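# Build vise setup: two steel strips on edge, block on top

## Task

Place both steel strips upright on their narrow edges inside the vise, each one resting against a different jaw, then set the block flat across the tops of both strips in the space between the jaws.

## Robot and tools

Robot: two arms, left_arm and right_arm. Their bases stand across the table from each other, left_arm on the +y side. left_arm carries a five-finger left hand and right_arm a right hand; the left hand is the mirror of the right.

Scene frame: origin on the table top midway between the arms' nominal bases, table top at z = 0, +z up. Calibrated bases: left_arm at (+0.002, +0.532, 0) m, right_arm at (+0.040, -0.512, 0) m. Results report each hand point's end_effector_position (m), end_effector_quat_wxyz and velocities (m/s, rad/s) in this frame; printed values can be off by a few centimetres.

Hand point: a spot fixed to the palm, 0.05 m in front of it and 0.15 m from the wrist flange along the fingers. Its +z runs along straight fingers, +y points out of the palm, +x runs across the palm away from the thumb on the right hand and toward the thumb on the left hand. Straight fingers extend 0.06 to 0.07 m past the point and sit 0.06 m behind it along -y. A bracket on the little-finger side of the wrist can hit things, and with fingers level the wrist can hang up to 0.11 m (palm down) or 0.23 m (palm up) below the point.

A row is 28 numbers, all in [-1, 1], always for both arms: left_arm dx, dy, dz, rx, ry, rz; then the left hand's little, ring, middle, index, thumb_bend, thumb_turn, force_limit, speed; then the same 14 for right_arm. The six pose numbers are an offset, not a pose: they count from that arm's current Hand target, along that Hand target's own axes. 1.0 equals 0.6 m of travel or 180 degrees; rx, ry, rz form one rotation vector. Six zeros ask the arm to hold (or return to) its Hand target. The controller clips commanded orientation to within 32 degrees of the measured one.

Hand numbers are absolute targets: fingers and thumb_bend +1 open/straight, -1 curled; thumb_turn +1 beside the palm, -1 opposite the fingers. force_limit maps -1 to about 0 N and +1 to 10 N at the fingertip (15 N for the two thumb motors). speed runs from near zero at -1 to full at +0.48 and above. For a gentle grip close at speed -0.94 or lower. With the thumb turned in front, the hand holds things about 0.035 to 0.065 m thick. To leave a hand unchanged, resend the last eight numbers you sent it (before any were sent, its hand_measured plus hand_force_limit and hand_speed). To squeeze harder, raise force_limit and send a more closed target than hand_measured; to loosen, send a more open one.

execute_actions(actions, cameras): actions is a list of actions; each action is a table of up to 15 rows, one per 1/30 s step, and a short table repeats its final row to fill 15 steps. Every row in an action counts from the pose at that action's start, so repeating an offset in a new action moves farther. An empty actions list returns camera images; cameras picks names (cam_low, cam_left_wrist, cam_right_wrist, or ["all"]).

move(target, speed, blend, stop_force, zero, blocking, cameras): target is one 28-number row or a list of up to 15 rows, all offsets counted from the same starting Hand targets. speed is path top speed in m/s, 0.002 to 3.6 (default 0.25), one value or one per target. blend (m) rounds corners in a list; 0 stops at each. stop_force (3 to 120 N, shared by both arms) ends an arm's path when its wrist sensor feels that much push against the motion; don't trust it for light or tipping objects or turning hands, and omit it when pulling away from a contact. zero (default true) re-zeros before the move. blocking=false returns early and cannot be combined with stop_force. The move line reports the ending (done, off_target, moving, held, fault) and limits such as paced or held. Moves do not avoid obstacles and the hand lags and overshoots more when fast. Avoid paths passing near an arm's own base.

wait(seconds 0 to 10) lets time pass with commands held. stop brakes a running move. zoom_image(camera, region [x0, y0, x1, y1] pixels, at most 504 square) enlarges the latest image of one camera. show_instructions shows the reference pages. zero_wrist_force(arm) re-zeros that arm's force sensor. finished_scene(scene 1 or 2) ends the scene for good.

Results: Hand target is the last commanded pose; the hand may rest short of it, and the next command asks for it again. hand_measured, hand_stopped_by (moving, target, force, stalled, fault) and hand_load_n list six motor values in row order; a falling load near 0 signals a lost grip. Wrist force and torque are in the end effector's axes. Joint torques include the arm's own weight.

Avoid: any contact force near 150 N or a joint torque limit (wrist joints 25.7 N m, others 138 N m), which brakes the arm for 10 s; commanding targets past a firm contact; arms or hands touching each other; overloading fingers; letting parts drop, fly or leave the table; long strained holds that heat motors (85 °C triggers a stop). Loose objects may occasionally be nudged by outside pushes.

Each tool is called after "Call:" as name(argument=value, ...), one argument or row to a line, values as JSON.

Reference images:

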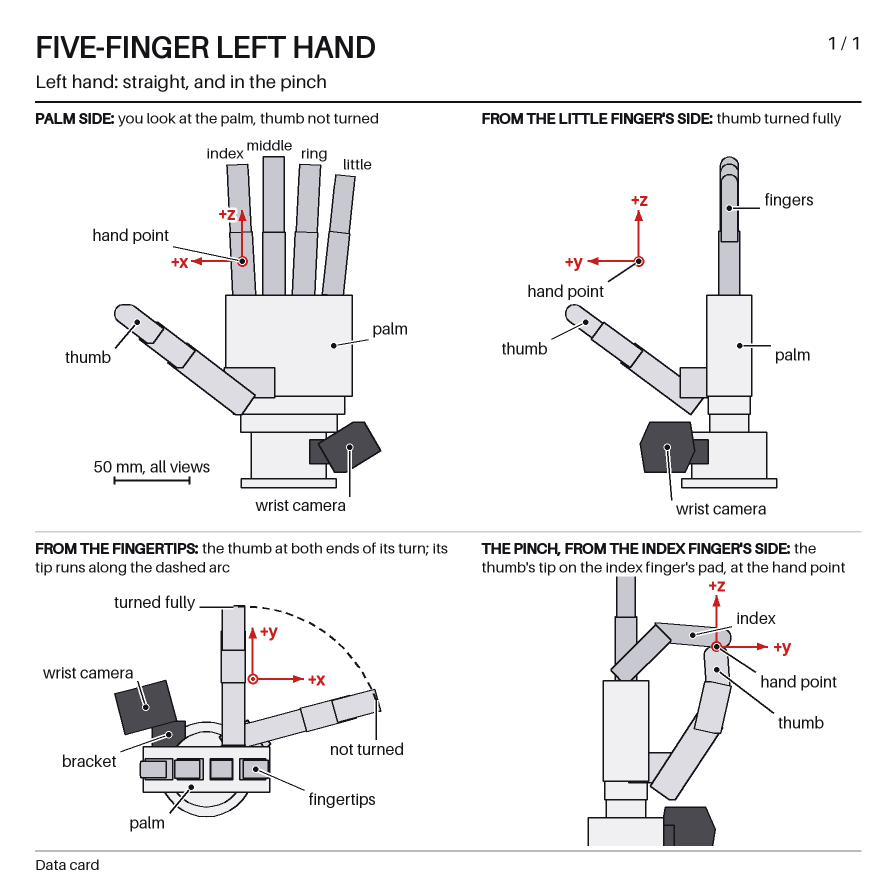

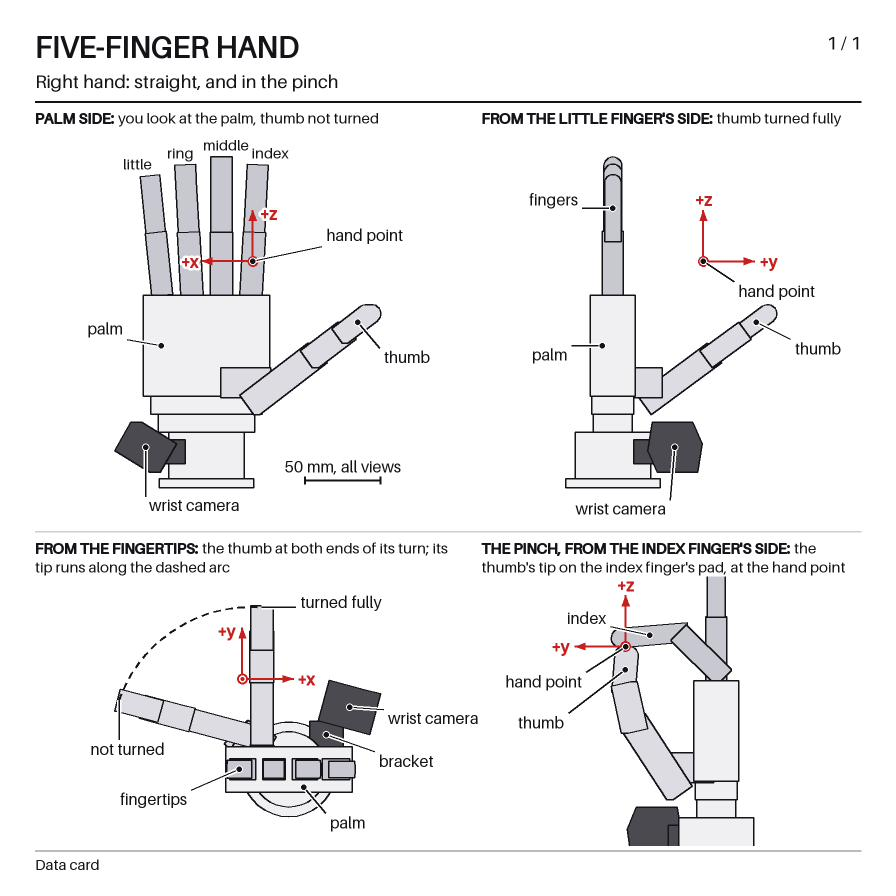

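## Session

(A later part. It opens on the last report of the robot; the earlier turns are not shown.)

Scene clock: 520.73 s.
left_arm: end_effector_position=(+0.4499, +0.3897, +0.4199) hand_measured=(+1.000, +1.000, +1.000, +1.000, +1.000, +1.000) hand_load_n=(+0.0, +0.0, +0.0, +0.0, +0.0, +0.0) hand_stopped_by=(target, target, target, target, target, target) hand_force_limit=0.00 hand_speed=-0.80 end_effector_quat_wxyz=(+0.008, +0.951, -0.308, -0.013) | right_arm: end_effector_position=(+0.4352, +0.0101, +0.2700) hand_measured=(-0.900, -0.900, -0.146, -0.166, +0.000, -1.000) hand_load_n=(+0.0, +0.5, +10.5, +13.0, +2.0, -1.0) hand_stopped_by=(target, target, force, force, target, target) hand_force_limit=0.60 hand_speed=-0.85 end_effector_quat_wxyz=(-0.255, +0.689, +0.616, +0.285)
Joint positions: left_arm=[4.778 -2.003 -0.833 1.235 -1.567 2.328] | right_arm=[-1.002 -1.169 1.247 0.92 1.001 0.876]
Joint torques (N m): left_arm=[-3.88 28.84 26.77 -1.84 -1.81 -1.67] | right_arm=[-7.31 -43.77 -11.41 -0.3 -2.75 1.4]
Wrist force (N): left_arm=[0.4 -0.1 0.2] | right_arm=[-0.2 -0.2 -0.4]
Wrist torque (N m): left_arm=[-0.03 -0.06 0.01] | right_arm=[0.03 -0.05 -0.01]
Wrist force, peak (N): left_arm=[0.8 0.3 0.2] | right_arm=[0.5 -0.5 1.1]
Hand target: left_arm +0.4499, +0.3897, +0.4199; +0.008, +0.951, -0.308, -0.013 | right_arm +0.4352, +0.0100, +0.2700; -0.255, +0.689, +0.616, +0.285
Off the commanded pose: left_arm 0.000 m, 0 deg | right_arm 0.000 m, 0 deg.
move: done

Call:
move(
  target=[0,0,0,0,0,0,1,1,1,1,1,1,0,-0.8,0,0,0,0,0.25,0,-0.9,-0.9,-0.4,-0.4,0.0,-1,0.6,-0.85],
  speed=0.2,
)

Scene clock: 527.17 s.
left_arm: end_effector_position=(+0.4499, +0.3897, +0.4199) hand_measured=(+1.000, +1.000, +1.000, +1.000, +1.000, +1.000) hand_load_n=(+0.0, +0.5, +0.0, +0.0, +0.0, +0.0) hand_stopped_by=(target, target, target, target, target, target) hand_force_limit=0.00 hand_speed=-0.80 end_effector_quat_wxyz=(+0.008, +0.951, -0.308, -0.013) | right_arm: end_effector_position=(+0.4353, +0.0100, +0.2700) hand_measured=(-0.900, -0.900, -0.146, -0.166, +0.000, -1.000) hand_load_n=(+0.0, +0.0, +10.0, +13.0, +2.0, -1.0) hand_stopped_by=(target, target, force, force, target, target) hand_force_limit=0.60 hand_speed=-0.85 end_effector_quat_wxyz=(-0.471, +0.528, +0.471, +0.527)
Joint positions: left_arm=[4.778 -2.003 -0.833 1.235 -1.567 2.328] | right_arm=[-1.181 -1.457 1.945 -0.487 0.524 1.57]
Joint torques (N m): left_arm=[-3.82 28.41 26.86 -1.75 -1.82 -1.67] | right_arm=[5.78 -31.37 -11.33 -2.58 1.97 1.66]
Wrist force (N): left_arm=[0.5 0.3 0.3] | right_arm=[-0.4 -1.3 -1.7]
Wrist torque (N m): left_arm=[0.03 -0.07 0.01] | right_arm=[-0.11 -0.02 -0.01]
Wrist force, peak (N): left_arm=[0.7 0.3 0.3] | right_arm=[-0.4 -1.5 -2.1]
Hand target: left_arm +0.4499, +0.3897, +0.4199; +0.008, +0.951, -0.308, -0.013 | right_arm +0.4352, +0.0100, +0.2700; -0.471, +0.528, +0.471, +0.527
Off the commanded pose: left_arm 0.000 m, 0 deg | right_arm 0.000 m, 0 deg.
move: done

Call:
move(
  target=[0,0,0,0,0,0,1,1,1,1,1,1,0,-0.8,-0.2333,0.0491,0.3547,-0.0222,0,0.0069,-0.9,-0.9,-0.4,-0.4,0.0,-1,0.6,-0.85],
  speed=0.12,
  cameras=["cam_right_wrist","cam_left_wrist"],
)

Call:
zoom_image(
  camera="cam_left_wrist",
  region=[340, 130, 520, 310],
)

Call:
zoom_image(
  camera="cam_right_wrist",
  region=[396, 120, 896, 504],
)

Scene clock: 535.93 s.
left_arm: end_effector_position=(+0.4499, +0.3897, +0.4199) hand_measured=(+1.000, +1.000, +1.000, +1.000, +1.000, +1.000) hand_load_n=(+0.0, +0.0, +0.0, +0.0, +0.5, +0.0) hand_stopped_by=(target, target, target, target, target, target) hand_force_limit=0.00 hand_speed=-0.80 end_effector_quat_wxyz=(+0.008, +0.951, -0.308, -0.013) | right_arm: end_effector_position=(+0.4881, +0.2181, +0.1299) hand_measured=(-0.900, -0.900, -0.146, -0.166, +0.000, -1.000) hand_load_n=(+0.0, +0.0, +9.5, +13.0, +2.0, -1.0) hand_stopped_by=(target, target, force, force, target, target) hand_force_limit=0.60 hand_speed=-0.85 end_effector_quat_wxyz=(-0.458, +0.549, +0.447, +0.538)
Joint positions: left_arm=[4.778 -2.003 -0.833 1.235 -1.567 2.328] | right_arm=[-0.854 -0.883 1.505 -0.621 0.921 1.592]
Joint torques (N m): left_arm=[-3.82 28.8 27.4 -1.57 -1.84 -1.72] | right_arm=[11.1 -32.54 -27.9 -0.31 1.99 1.52]
Wrist force (N): left_arm=[0.5 0.1 0.1] | right_arm=[0.0 -1.1 -1.7]
Wrist torque (N m): left_arm=[-0.01 -0.08 0.02] | right_arm=[-0.07 -0.08 0.02]
Wrist force, peak (N): left_arm=[0.8 0.4 0.3] | right_arm=[0.1 -1.4 -2.6]
Hand target: left_arm +0.4499, +0.3897, +0.4199; +0.008, +0.951, -0.308, -0.013 | right_arm +0.4881, +0.2182, +0.1299; -0.458, +0.549, +0.447, +0.538
Off the commanded pose: left_arm 0.000 m, 0 deg | right_arm 0.000 m, 0 deg.
move: done
Images, in order (width x height): cam_left_wrist 896x504, cam_right_wrist 896x504.

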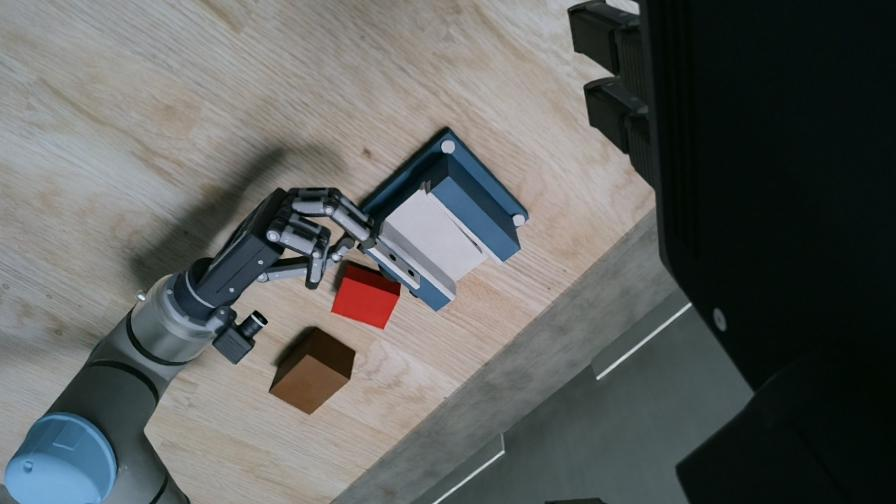

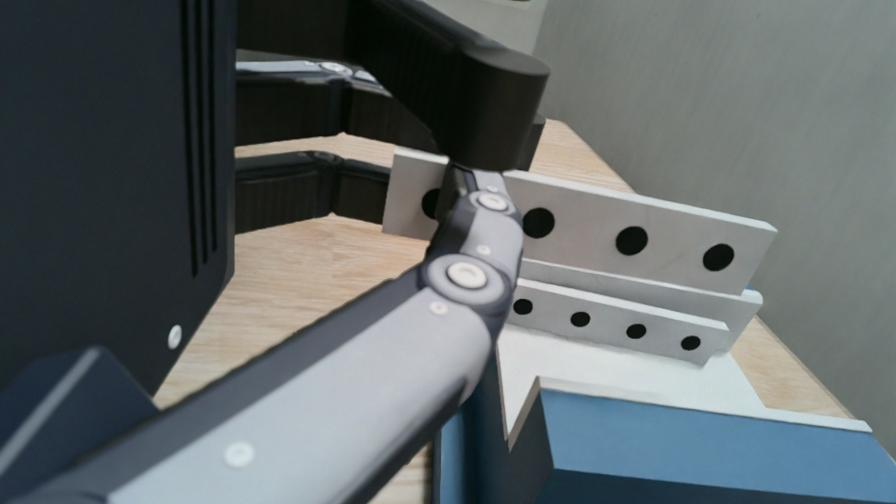

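Scaled by 2.800.

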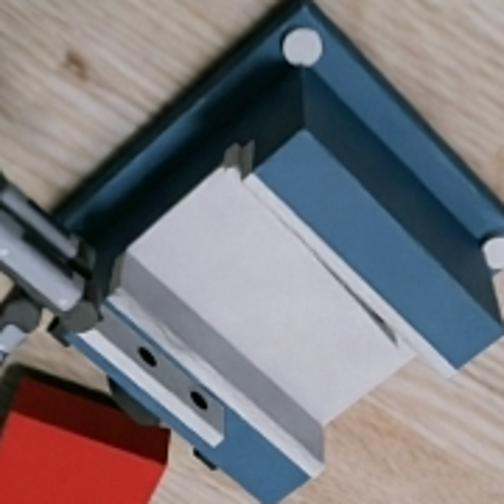

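Scaled by 1.008.

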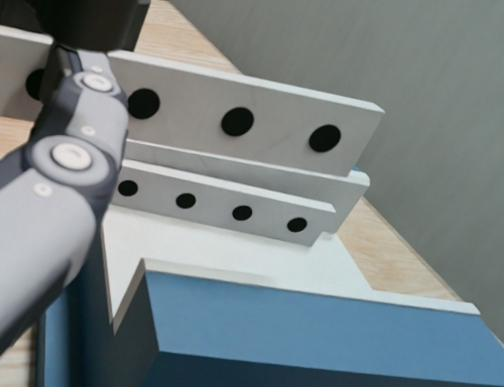

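Call:
move(
  target=[
    [0,0,0,0,0,0,1,1,1,1,1,1,0,-0.8,0,0,-0.006,0,0,0,-0.9,-0.9,-0.4,-0.4,0.0,-1,0.6,-0.85],
    [0,0,0,0,0,0,1,1,1,1,1,1,0,-0.8,-0.0767,0,-0.006,0,0,0,-0.9,-0.9,-0.4,-0.4,0.0,-1,0.6,-0.85],
  ],
  speed=0.05,
  stop_force=4,
  cameras=["cam_right_wrist","cam_left_wrist"],
)

Call:
zoom_image(
  camera="cam_left_wrist",
  region=[340, 150, 500, 310],
)

Call:
zoom_image(
  camera="cam_right_wrist",
  region=[396, 120, 896, 504],
)

Scene clock: 549.17 s.
left_arm: end_effector_position=(+0.4499, +0.3897, +0.4199) hand_measured=(+1.000, +1.000, +1.000, +1.000, +1.000, +1.000) hand_load_n=(+0.0, +0.0, +0.0, +0.0, +0.0, +0.0) hand_stopped_by=(target, target, target, target, target, target) hand_force_limit=0.00 hand_speed=-0.80 end_effector_quat_wxyz=(+0.008, +0.951, -0.308, -0.013) | right_arm: end_effector_position=(+0.4865, +0.2147, +0.0839) hand_measured=(-0.900, -0.900, -0.146, -0.166, +0.000, -1.000) hand_load_n=(+0.0, +0.0, +11.0, +13.5, +2.0, -1.5) hand_stopped_by=(target, target, force, force, target, target) hand_force_limit=0.60 hand_speed=-0.85 end_effector_quat_wxyz=(-0.458, +0.549, +0.447, +0.538)
Joint positions: left_arm=[4.778 -2.003 -0.833 1.235 -1.567 2.328] | right_arm=[-0.856 -0.823 1.54 -0.716 0.918 1.592]
Joint torques (N m): left_arm=[-4.17 28.67 27.05 -1.24 -1.71 -1.77] | right_arm=[6.91 -31.52 -7.76 -2.35 2.93 1.67]
Wrist force (N): left_arm=[0.4 0.2 0.0] | right_arm=[3.5 -6.0 -0.5]
Wrist torque (N m): left_arm=[0.02 -0.06 0.01] | right_arm=[-0.15 -0.10 -0.13]
Wrist force, peak (N): left_arm=[0.8 0.3 0.0] | right_arm=[3.5 -6.1 -0.4]
Hand target: left_arm +0.4499, +0.3897, +0.4199; +0.008, +0.951, -0.308, -0.013 | right_arm +0.4865, +0.2147, +0.0839; -0.458, +0.549, +0.447, +0.538
Off the commanded pose: left_arm 0.000 m, 0 deg | right_arm 0.000 m, 0 deg.
move: done
Images, in order (width x height): cam_left_wrist 896x504, cam_right_wrist 896x504.

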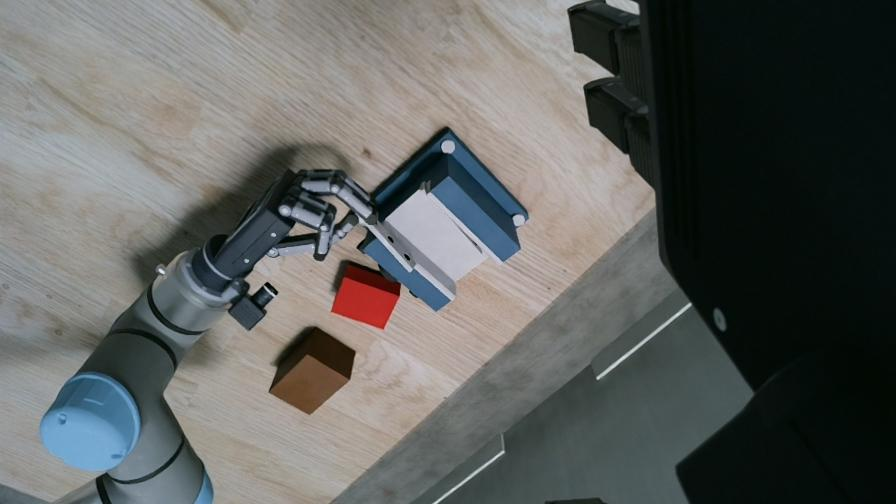

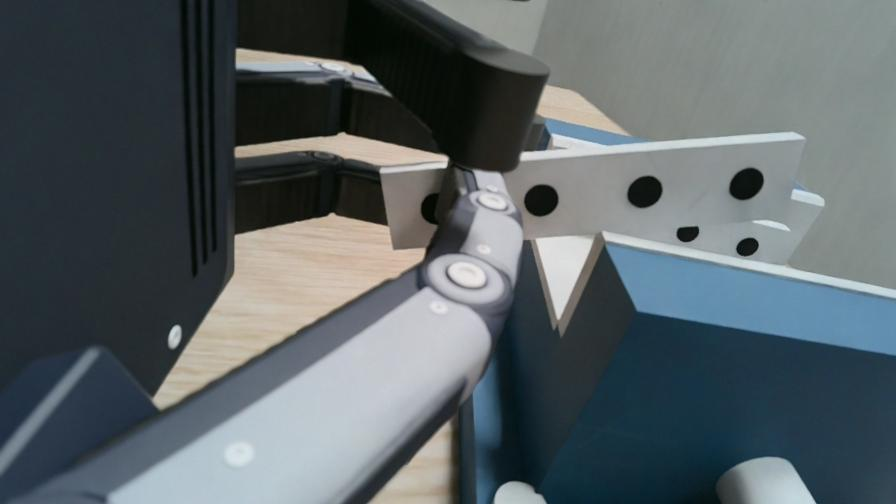

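Scaled by 3.150.

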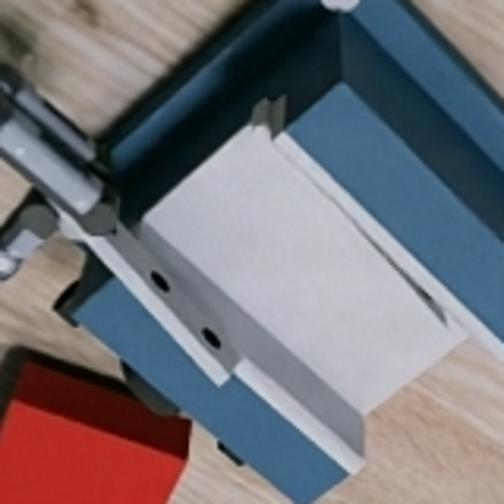

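Scaled by 1.008.

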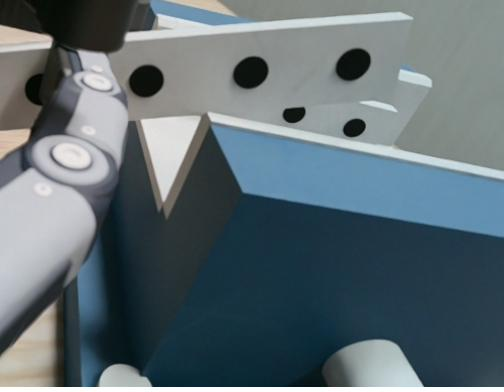

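Call:
move(
  target=[0,0,0,0,0,0,1,1,1,1,1,1,0,-0.8,0.06,0,0,0,0,0,-0.9,-0.9,-0.4,-0.4,0.0,-1,0.6,-0.85],
  speed=0.04,
  cameras=["cam_right_wrist","cam_left_wrist"],
)

Call:
zoom_image(
  camera="cam_left_wrist",
  region=[340, 150, 500, 310],
)

Call:
zoom_image(
  camera="cam_right_wrist",
  region=[396, 120, 896, 504],
)

Scene clock: 566.50 s.
left_arm: end_effector_position=(+0.4499, +0.3897, +0.4199) hand_measured=(+1.000, +1.000, +1.000, +1.000, +1.000, +1.000) hand_load_n=(+0.0, +0.0, +0.0, +0.0, +0.0, +0.0) hand_stopped_by=(target, target, target, target, target, target) hand_force_limit=0.00 hand_speed=-0.80 end_effector_quat_wxyz=(+0.008, +0.951, -0.308, -0.013) | right_arm: end_effector_position=(+0.4873, +0.2147, +0.1198) hand_measured=(-0.900, -0.900, -0.146, -0.166, +0.000, -1.000) hand_load_n=(+0.0, +0.0, +9.5, +13.0, +2.0, -1.0) hand_stopped_by=(target, target, force, force, target, target) hand_force_limit=0.60 hand_speed=-0.85 end_effector_quat_wxyz=(-0.458, +0.549, +0.447, +0.538)
Joint positions: left_arm=[4.778 -2.003 -0.833 1.235 -1.567 2.328] | right_arm=[-0.857 -0.875 1.523 -0.646 0.917 1.592]
Joint torques (N m): left_arm=[-3.06 29.14 27.06 -1.28 -1.75 -1.74] | right_arm=[-8.04 -52.42 -27.74 -0.28 -2.05 -0.34]
Wrist force (N): left_arm=[0.6 0.3 0.1] | right_arm=[0.1 -1.3 -1.8]
Wrist torque (N m): left_arm=[0.02 -0.09 0.02] | right_arm=[-0.09 -0.08 0.01]
Wrist force, peak (N): left_arm=[0.9 0.2 0.2] | right_arm=[3.8 -6.4 -0.2]
Hand target: left_arm +0.4499, +0.3897, +0.4199; +0.008, +0.951, -0.308, -0.013 | right_arm +0.4873, +0.2147, +0.1199; -0.458, +0.549, +0.447, +0.538
Off the commanded pose: left_arm 0.000 m, 0 deg | right_arm 0.000 m, 0 deg.
move: done
Images, in order (width x height): cam_left_wrist 896x504, cam_right_wrist 896x504.

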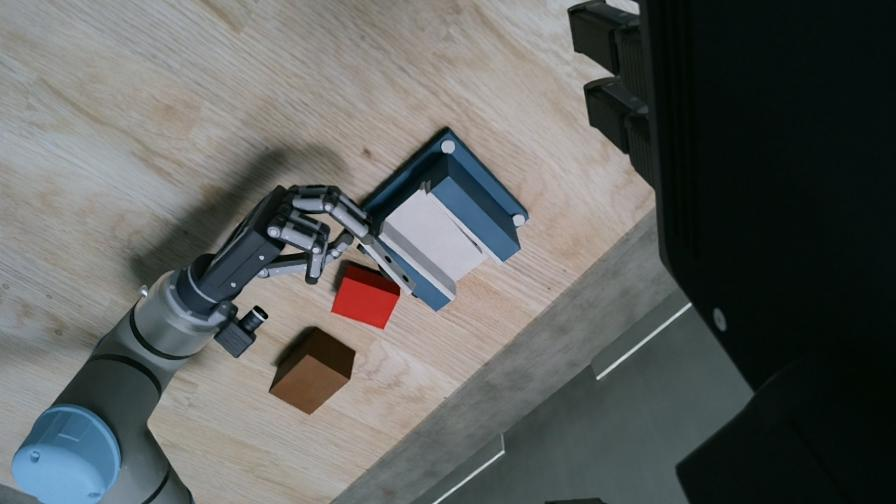

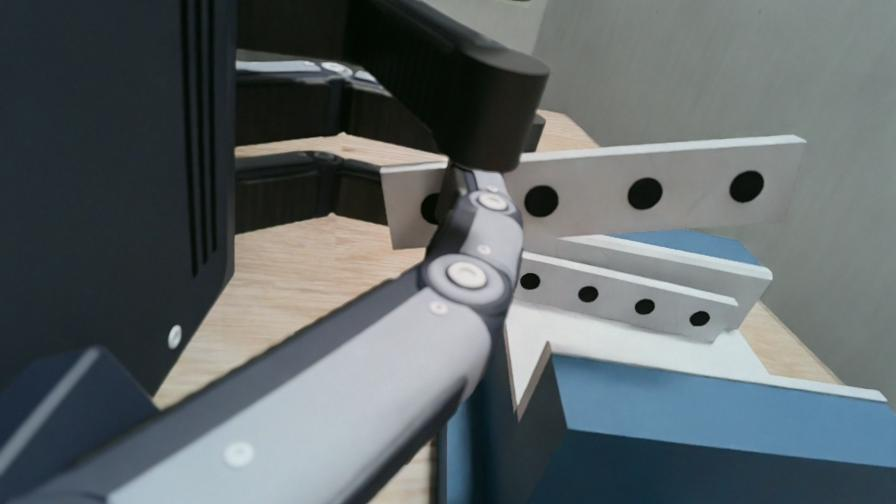

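Scaled by 3.150.

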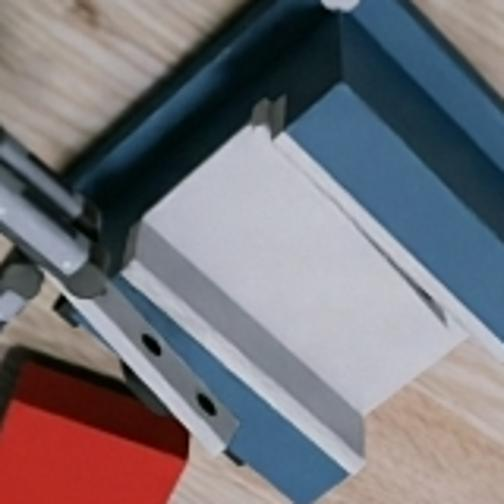

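Scaled by 1.008.

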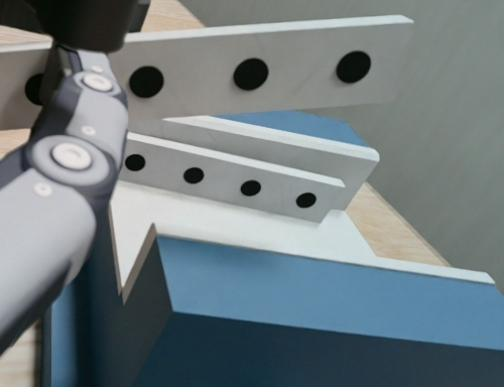

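Call:
move(
  target=[0,0,0,0,0,0,1,1,1,1,1,1,0,-0.8,0,0,0.0067,0,0,0.0917,-0.9,-0.9,-0.4,-0.4,0.0,-1,0.6,-0.85],
  speed=0.1,
  cameras=["cam_right_wrist","cam_left_wrist"],
)

Call:
zoom_image(
  camera="cam_left_wrist",
  region=[340, 150, 500, 310],
)

Call:
zoom_image(
  camera="cam_right_wrist",
  region=[396, 120, 896, 504],
)

Scene clock: 606.83 s.
left_arm: end_effector_position=(+0.4499, +0.3897, +0.4199) hand_measured=(+1.000, +1.000, +1.000, +1.000, +1.000, +1.000) hand_load_n=(+0.0, +0.0, +0.0, +0.0, +0.0, +0.0) hand_stopped_by=(target, target, target, target, target, target) hand_force_limit=0.00 hand_speed=-0.80 end_effector_quat_wxyz=(+0.008, +0.951, -0.308, -0.013) | right_arm: end_effector_position=(+0.4880, +0.2186, +0.1199) hand_measured=(-0.900, -0.900, -0.146, -0.166, +0.000, -1.000) hand_load_n=(+0.0, +0.0, +10.0, +13.0, +2.0, -1.0) hand_stopped_by=(target, target, force, force, target, target) hand_force_limit=0.60 hand_speed=-0.85 end_effector_quat_wxyz=(-0.531, +0.607, +0.363, +0.466)
Joint positions: left_arm=[4.778 -2.003 -0.833 1.235 -1.567 2.328] | right_arm=[-0.869 -0.88 1.483 -0.601 0.906 1.88]
Joint torques (N m): left_arm=[-3.9 28.73 26.38 -1.2 -1.61 -1.84] | right_arm=[-8.32 -44.56 -28.32 -0.3 -2.06 1.39]
Wrist force (N): left_arm=[0.5 0.0 0.0] | right_arm=[0.2 -1.1 -1.6]
Wrist torque (N m): left_arm=[-0.01 -0.07 0.02] | right_arm=[-0.11 -0.10 0.02]
Wrist force, peak (N): left_arm=[0.6 0.4 -0.1] | right_arm=[0.1 -1.4 -2.1]
Hand target: left_arm +0.4499, +0.3897, +0.4199; +0.008, +0.951, -0.308, -0.013 | right_arm +0.4880, +0.2186, +0.1199; -0.531, +0.607, +0.363, +0.466
Off the commanded pose: left_arm 0.000 m, 0 deg | right_arm 0.000 m, 0 deg.
move: done
Images, in order (width x height): cam_left_wrist 896x504, cam_right_wrist 896x504.

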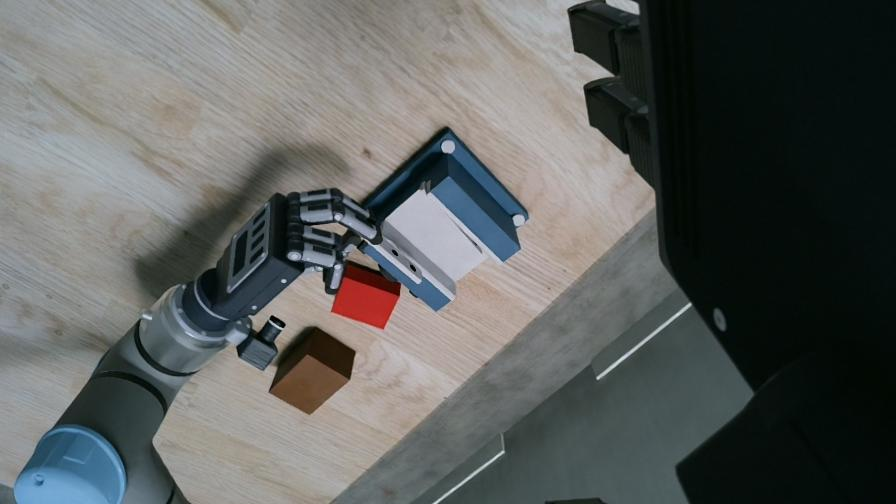

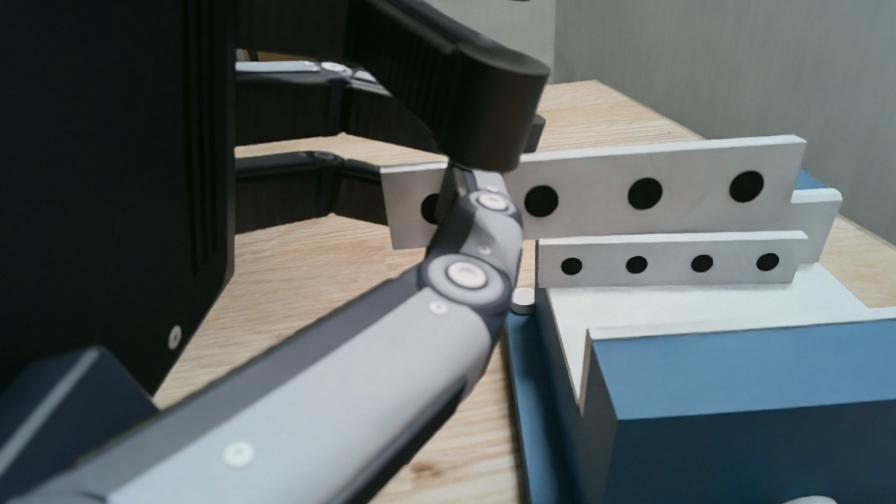

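Scaled by 3.150.

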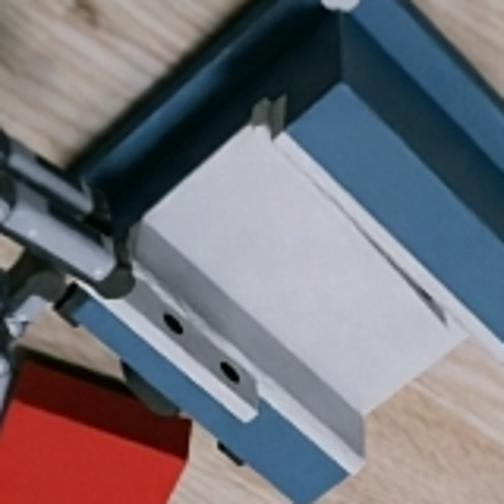

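Scaled by 1.008.

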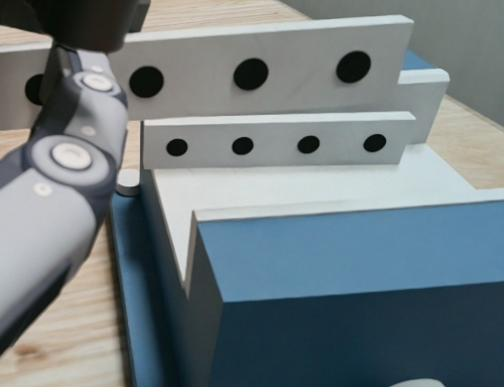

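Call:
move(
  target=[0,0,0,0,0,0,1,1,1,1,1,1,0,-0.8,-0.0572,0.0183,0,0,0,0,-0.9,-0.9,-0.4,-0.4,0.0,-1,0.6,-0.85],
  speed=0.03,
  stop_force=3,
  cameras=["cam_right_wrist","cam_left_wrist"],
)

Call:
zoom_image(
  camera="cam_left_wrist",
  region=[340, 150, 500, 310],
)

Call:
zoom_image(
  camera="cam_right_wrist",
  region=[396, 120, 896, 504],
)

Scene clock: 620.67 s.
left_arm: end_effector_position=(+0.4499, +0.3897, +0.4199) hand_measured=(+1.000, +1.000, +1.000, +1.000, +1.000, +1.000) hand_load_n=(+0.0, +0.0, +0.0, +0.5, +0.0, +0.0) hand_stopped_by=(target, target, target, target, target, target) hand_force_limit=0.00 hand_speed=-0.80 end_effector_quat_wxyz=(+0.008, +0.951, -0.308, -0.013) | right_arm: end_effector_position=(+0.4880, +0.2186, +0.0838) hand_measured=(-0.900, -0.900, -0.146, -0.166, +0.000, -1.000) hand_load_n=(+0.0, +0.0, +10.0, +13.0, +2.0, -1.5) hand_stopped_by=(target, target, force, force, target, target) hand_force_limit=0.60 hand_speed=-0.85 end_effector_quat_wxyz=(-0.531, +0.607, +0.363, +0.466)
Joint positions: left_arm=[4.778 -2.003 -0.833 1.235 -1.567 2.328] | right_arm=[-0.869 -0.83 1.502 -0.671 0.906 1.88]
Joint torques (N m): left_arm=[-4.11 29.36 26.75 -1.22 -1.57 -1.74] | right_arm=[-6.79 -34.13 -9.38 -3.01 -1.43 1.6]
Wrist force (N): left_arm=[0.4 0.2 0.2] | right_arm=[-0.1 -1.2 -1.5]
Wrist torque (N m): left_arm=[0.00 -0.05 0.01] | right_arm=[-0.13 -0.07 0.00]
Wrist force, peak (N): left_arm=[0.8 0.2 0.4] | right_arm=[0.1 -1.1 -1.7]
Hand target: left_arm +0.4499, +0.3897, +0.4199; +0.008, +0.951, -0.308, -0.013 | right_arm +0.4880, +0.2186, +0.0838; -0.531, +0.607, +0.363, +0.466
Off the commanded pose: left_arm 0.000 m, 0 deg | right_arm 0.000 m, 0 deg.
move: done
Images, in order (width x height): cam_left_wrist 896x504, cam_right_wrist 896x504.

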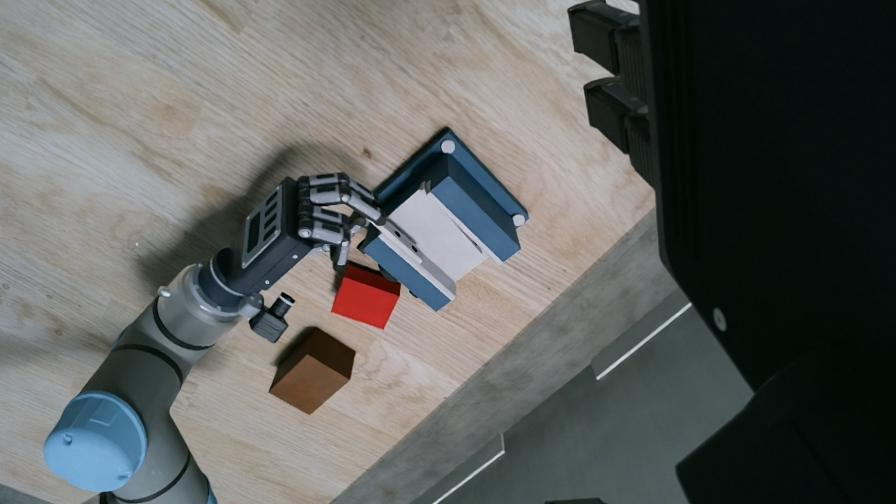

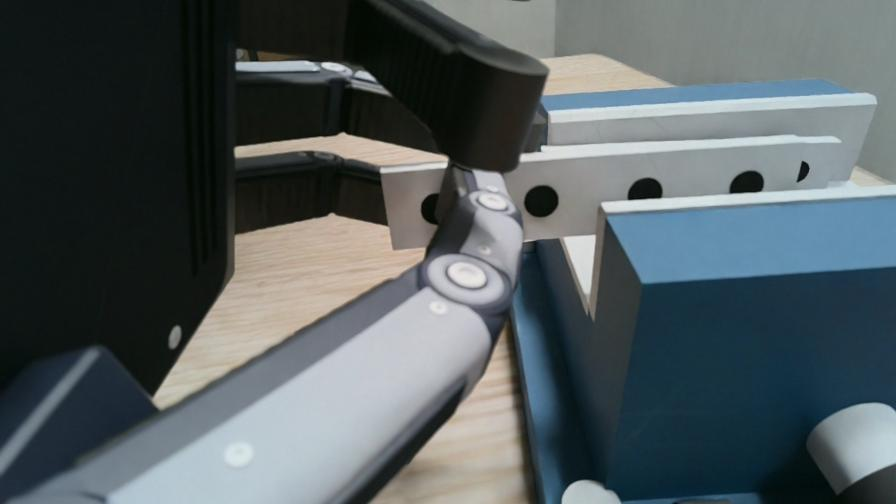

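Scaled by 3.150.

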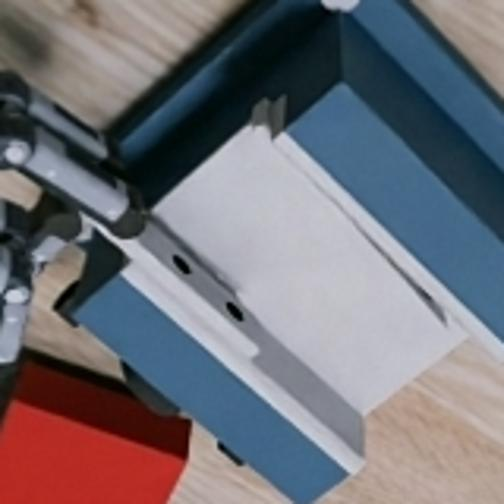

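Scaled by 1.008.

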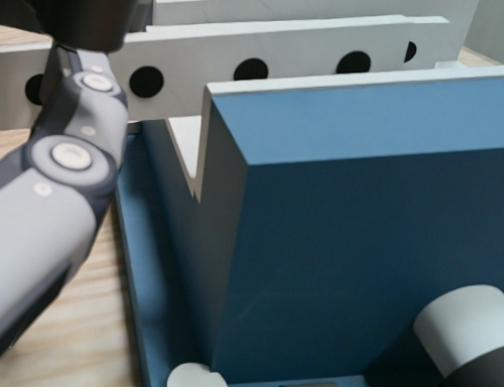

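Call:
move(
  target=[0,0,0,0,0,0,1,1,1,1,1,1,0,-0.8,-0.036,0.0115,0,0,0,0,-0.9,-0.9,-0.4,-0.4,0.0,-1,0.6,-0.85],
  speed=0.01,
  stop_force=3,
  cameras=["cam_right_wrist","cam_left_wrist"],
)

Call:
zoom_image(
  camera="cam_left_wrist",
  region=[340, 150, 500, 310],
)

Call:
zoom_image(
  camera="cam_right_wrist",
  region=[396, 120, 896, 504],
)

Scene clock: 628.27 s.
left_arm: end_effector_position=(+0.4499, +0.3897, +0.4199) hand_measured=(+1.000, +1.000, +1.000, +1.000, +1.000, +1.000) hand_load_n=(+0.0, +0.0, +0.0, +0.0, +0.0, +0.0) hand_stopped_by=(target, target, target, target, target, target) hand_force_limit=0.00 hand_speed=-0.80 end_effector_quat_wxyz=(+0.008, +0.951, -0.308, -0.013) | right_arm: end_effector_position=(+0.4879, +0.2185, +0.0655) hand_measured=(-0.900, -0.900, -0.146, -0.166, +0.000, -1.000) hand_load_n=(+0.0, +0.0, +10.0, +13.0, +2.0, -1.5) hand_stopped_by=(target, target, force, force, target, target) hand_force_limit=0.60 hand_speed=-0.85 end_effector_quat_wxyz=(-0.531, +0.607, +0.363, +0.466)
Joint positions: left_arm=[4.778 -2.003 -0.833 1.235 -1.567 2.328] | right_arm=[-0.869 -0.802 1.509 -0.705 0.906 1.88]
Joint torques (N m): left_arm=[-3.12 29.93 26.41 -1.16 -1.7 -1.84] | right_arm=[3.59 -53.13 -26.67 -0.44 1.06 -0.54]
Wrist force (N): left_arm=[0.3 0.3 0.3] | right_arm=[0.6 -0.9 -1.5]
Wrist torque (N m): left_arm=[0.02 -0.04 0.00] | right_arm=[-0.11 -0.12 0.01]
Wrist force, peak (N): left_arm=[0.7 -0.3 0.1] | right_arm=[4.4 -4.6 -1.7]
Hand target: left_arm +0.4499, +0.3897, +0.4199; +0.008, +0.951, -0.308, -0.013 | right_arm +0.4879, +0.2185, +0.0655; -0.531, +0.607, +0.363, +0.466 (not the last commanded pose)
Off the commanded pose: left_arm 0.000 m, 0 deg | right_arm 0.004 m, 0 deg.
move: contact (right_arm)
Images, in order (width x height): cam_left_wrist 896x504, cam_right_wrist 896x504.

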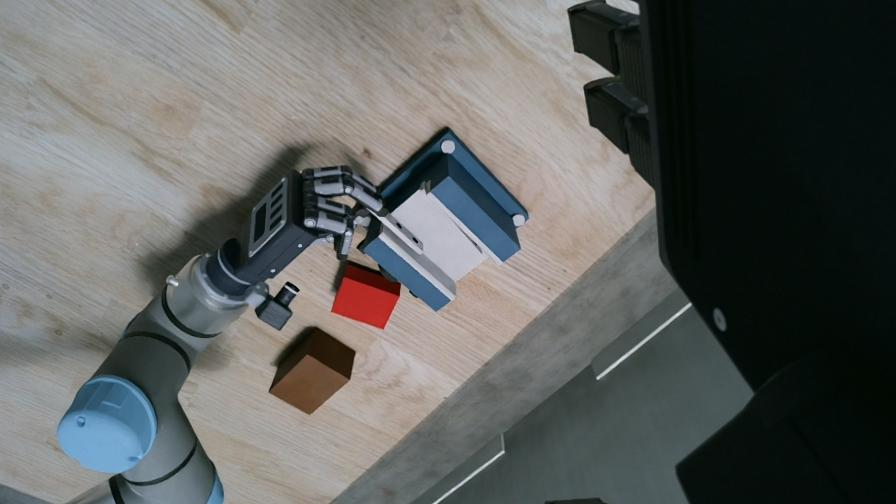

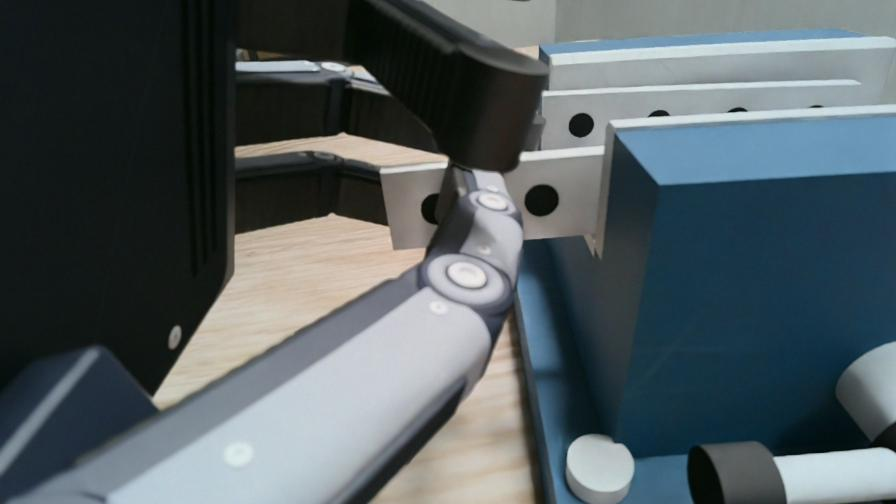

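Scaled by 3.150.

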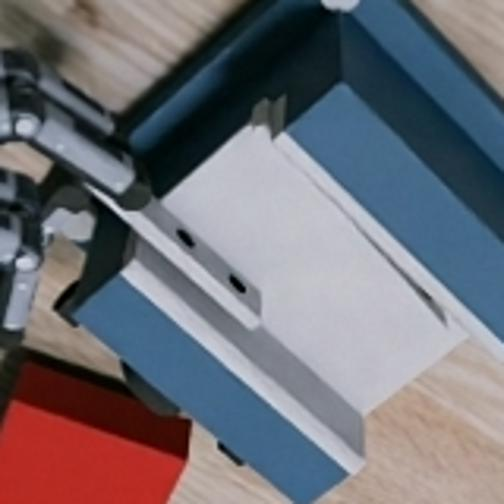

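Scaled by 1.008.

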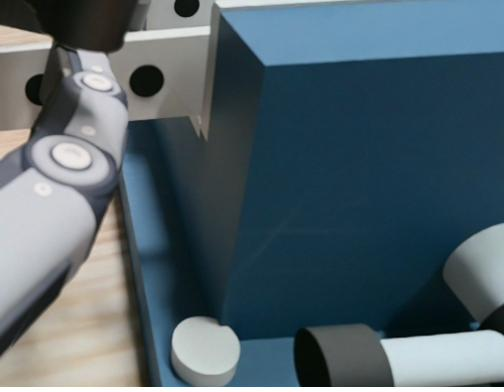

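Call:
move(
  target=[0,0,0,0,0,0,1,1,1,1,1,1,0,-0.8,0.0008,0,-0.02,0,0,0,-0.9,-0.9,-0.4,-0.4,0.0,-1,0.6,-0.85],
  speed=0.006,
  stop_force=3,
  cameras=["cam_right_wrist","cam_left_wrist"],
)

Call:
zoom_image(
  camera="cam_left_wrist",
  region=[340, 150, 500, 310],
)

Call:
zoom_image(
  camera="cam_right_wrist",
  region=[396, 120, 896, 504],
)

Scene clock: 634.90 s.
left_arm: end_effector_position=(+0.4499, +0.3897, +0.4199) hand_measured=(+1.000, +1.000, +1.000, +1.000, +1.000, +1.000) hand_load_n=(+0.0, +0.0, +0.0, +0.0, +0.0, +0.0) hand_stopped_by=(target, target, target, target, target, target) hand_force_limit=0.00 hand_speed=-0.80 end_effector_quat_wxyz=(+0.008, +0.951, -0.308, -0.013) | right_arm: end_effector_position=(+0.4872, +0.2141, +0.0657) hand_measured=(-0.900, -0.900, -0.146, -0.166, +0.000, -1.000) hand_load_n=(+0.0, +0.0, +12.0, +15.0, +3.0, -1.5) hand_stopped_by=(target, target, force, force, target, target) hand_force_limit=0.60 hand_speed=-0.85 end_effector_quat_wxyz=(-0.531, +0.607, +0.363, +0.466)
Joint positions: left_arm=[4.778 -2.003 -0.833 1.235 -1.567 2.328] | right_arm=[-0.874 -0.81 1.524 -0.712 0.901 1.88]
Joint torques (N m): left_arm=[-3.77 29.78 27.18 -1 -1.46 -1.87] | right_arm=[9.04 -34.35 -25.64 -0.08 2.34 -1.18]
Wrist force (N): left_arm=[0.3 0.1 0.1] | right_arm=[-0.8 -2.0 1.1]
Wrist torque (N m): left_arm=[0.01 -0.05 0.00] | right_arm=[-0.05 -0.15 0.03]
Wrist force, peak (N): left_arm=[0.7 0.1 0.3] | right_arm=[-0.6 -3.8 1.5]
Hand target: left_arm +0.4499, +0.3897, +0.4199; +0.008, +0.951, -0.308, -0.013 | right_arm +0.4872, +0.2141, +0.0657; -0.531, +0.607, +0.363, +0.466 (not the last commanded pose)
Off the commanded pose: left_arm 0.000 m, 0 deg | right_arm 0.007 m, 0 deg.
move: contact (right_arm)
Images, in order (width x height): cam_left_wrist 896x504, cam_right_wrist 896x504.

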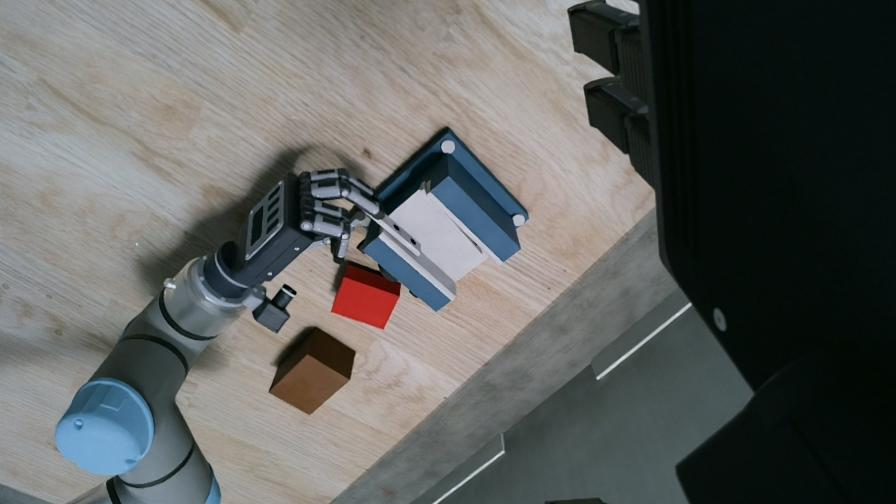

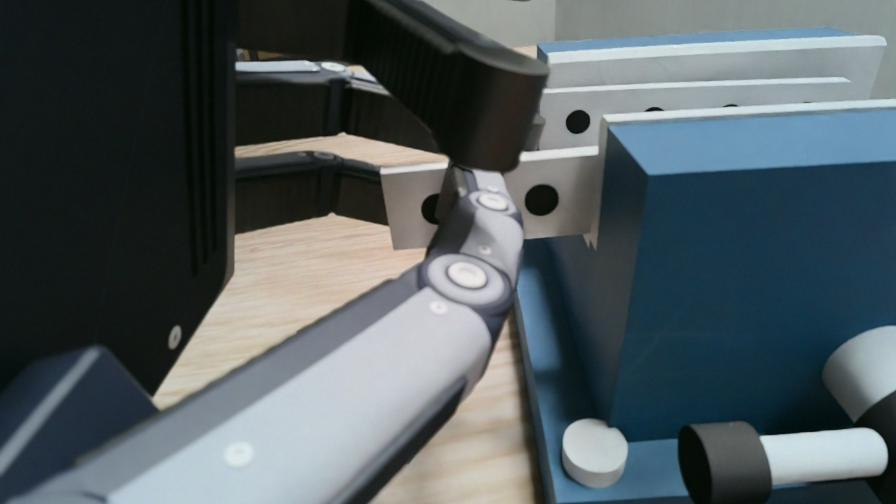

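Scaled by 3.150.

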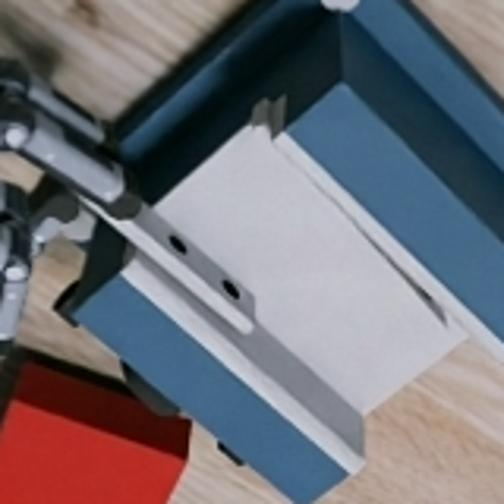

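Scaled by 1.008.

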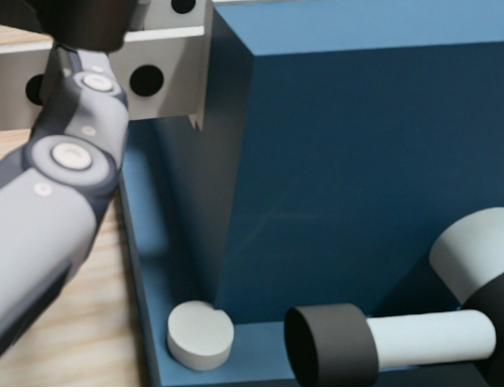

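Call:
move(
  target=[
    [0,0,0,0,0,0,1,1,1,1,1,1,0,-0.8,0,0,0,0,0,0,-0.9,-0.9,-0.4,-0.4,0.15,-1,0.6,-0.8],
    [0,0,0,0,0,0,1,1,1,1,1,1,0,-0.8,0,0,0.0003,0,0,0,-0.9,-0.9,0.25,0.25,0.15,-1,0.6,-0.7],
  ],
  speed=0.01,
  cameras=["cam_right_wrist","cam_left_wrist"],
)

Call:
zoom_image(
  camera="cam_left_wrist",
  region=[340, 150, 500, 310],
)

Call:
zoom_image(
  camera="cam_right_wrist",
  region=[396, 120, 896, 504],
)

Scene clock: 643.47 s.
left_arm: end_effector_position=(+0.4499, +0.3897, +0.4199) hand_measured=(+1.000, +1.000, +1.000, +1.000, +1.000, +1.000) hand_load_n=(+0.0, +0.0, +0.0, +0.0, +0.0, +0.0) hand_stopped_by=(target, target, target, target, target, target) hand_force_limit=0.00 hand_speed=-0.80 end_effector_quat_wxyz=(+0.008, +0.951, -0.308, -0.013) | right_arm: end_effector_position=(+0.4872, +0.2142, +0.0657) hand_measured=(-0.900, -0.900, +0.250, +0.250, +0.150, -1.000) hand_load_n=(+0.0, +0.0, +0.0, +0.0, +0.0, +0.0) hand_stopped_by=(target, target, target, target, target, target) hand_force_limit=0.60 hand_speed=-0.70 end_effector_quat_wxyz=(-0.531, +0.607, +0.363, +0.466)
Joint positions: left_arm=[4.778 -2.003 -0.833 1.235 -1.567 2.328] | right_arm=[-0.873 -0.81 1.523 -0.712 0.901 1.88]
Joint torques (N m): left_arm=[-4.07 28.97 26.53 -0.9 -1.61 -1.86] | right_arm=[10.56 -33.55 -26.83 -0.02 1.47 -0.28]
Wrist force (N): left_arm=[0.3 0.1 0.0] | right_arm=[0.7 -1.4 -1.6]
Wrist torque (N m): left_arm=[0.00 -0.04 0.00] | right_arm=[-0.12 -0.10 -0.02]
Wrist force, peak (N): left_arm=[0.7 0.0 0.1] | right_arm=[0.7 -3.2 0.6]
Hand target: left_arm +0.4499, +0.3897, +0.4199; +0.008, +0.951, -0.308, -0.013 | right_arm +0.4872, +0.2142, +0.0657; -0.531, +0.607, +0.363, +0.466
Off the commanded pose: left_arm 0.000 m, 0 deg | right_arm 0.000 m, 0 deg.
move: done
Images, in order (width x height): cam_left_wrist 896x504, cam_right_wrist 896x504.

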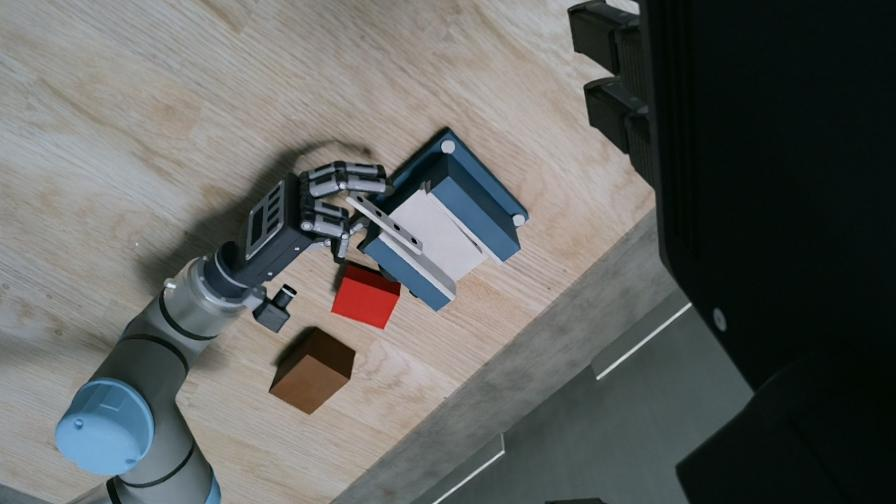

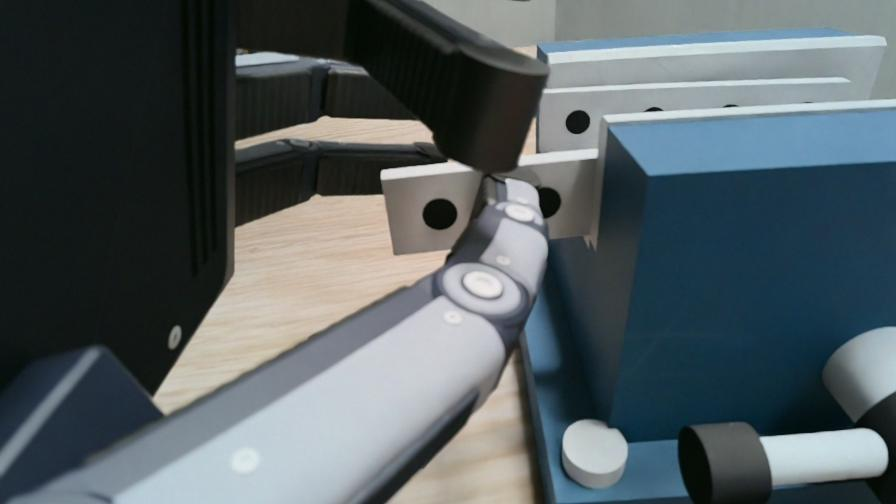

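Scaled by 3.150.

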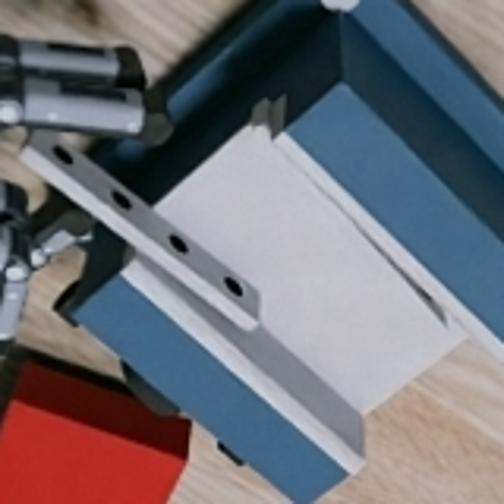

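Scaled by 1.008.

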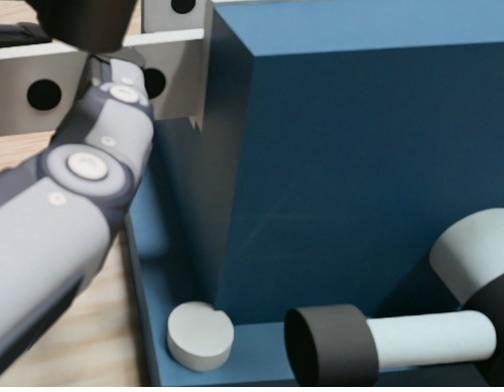

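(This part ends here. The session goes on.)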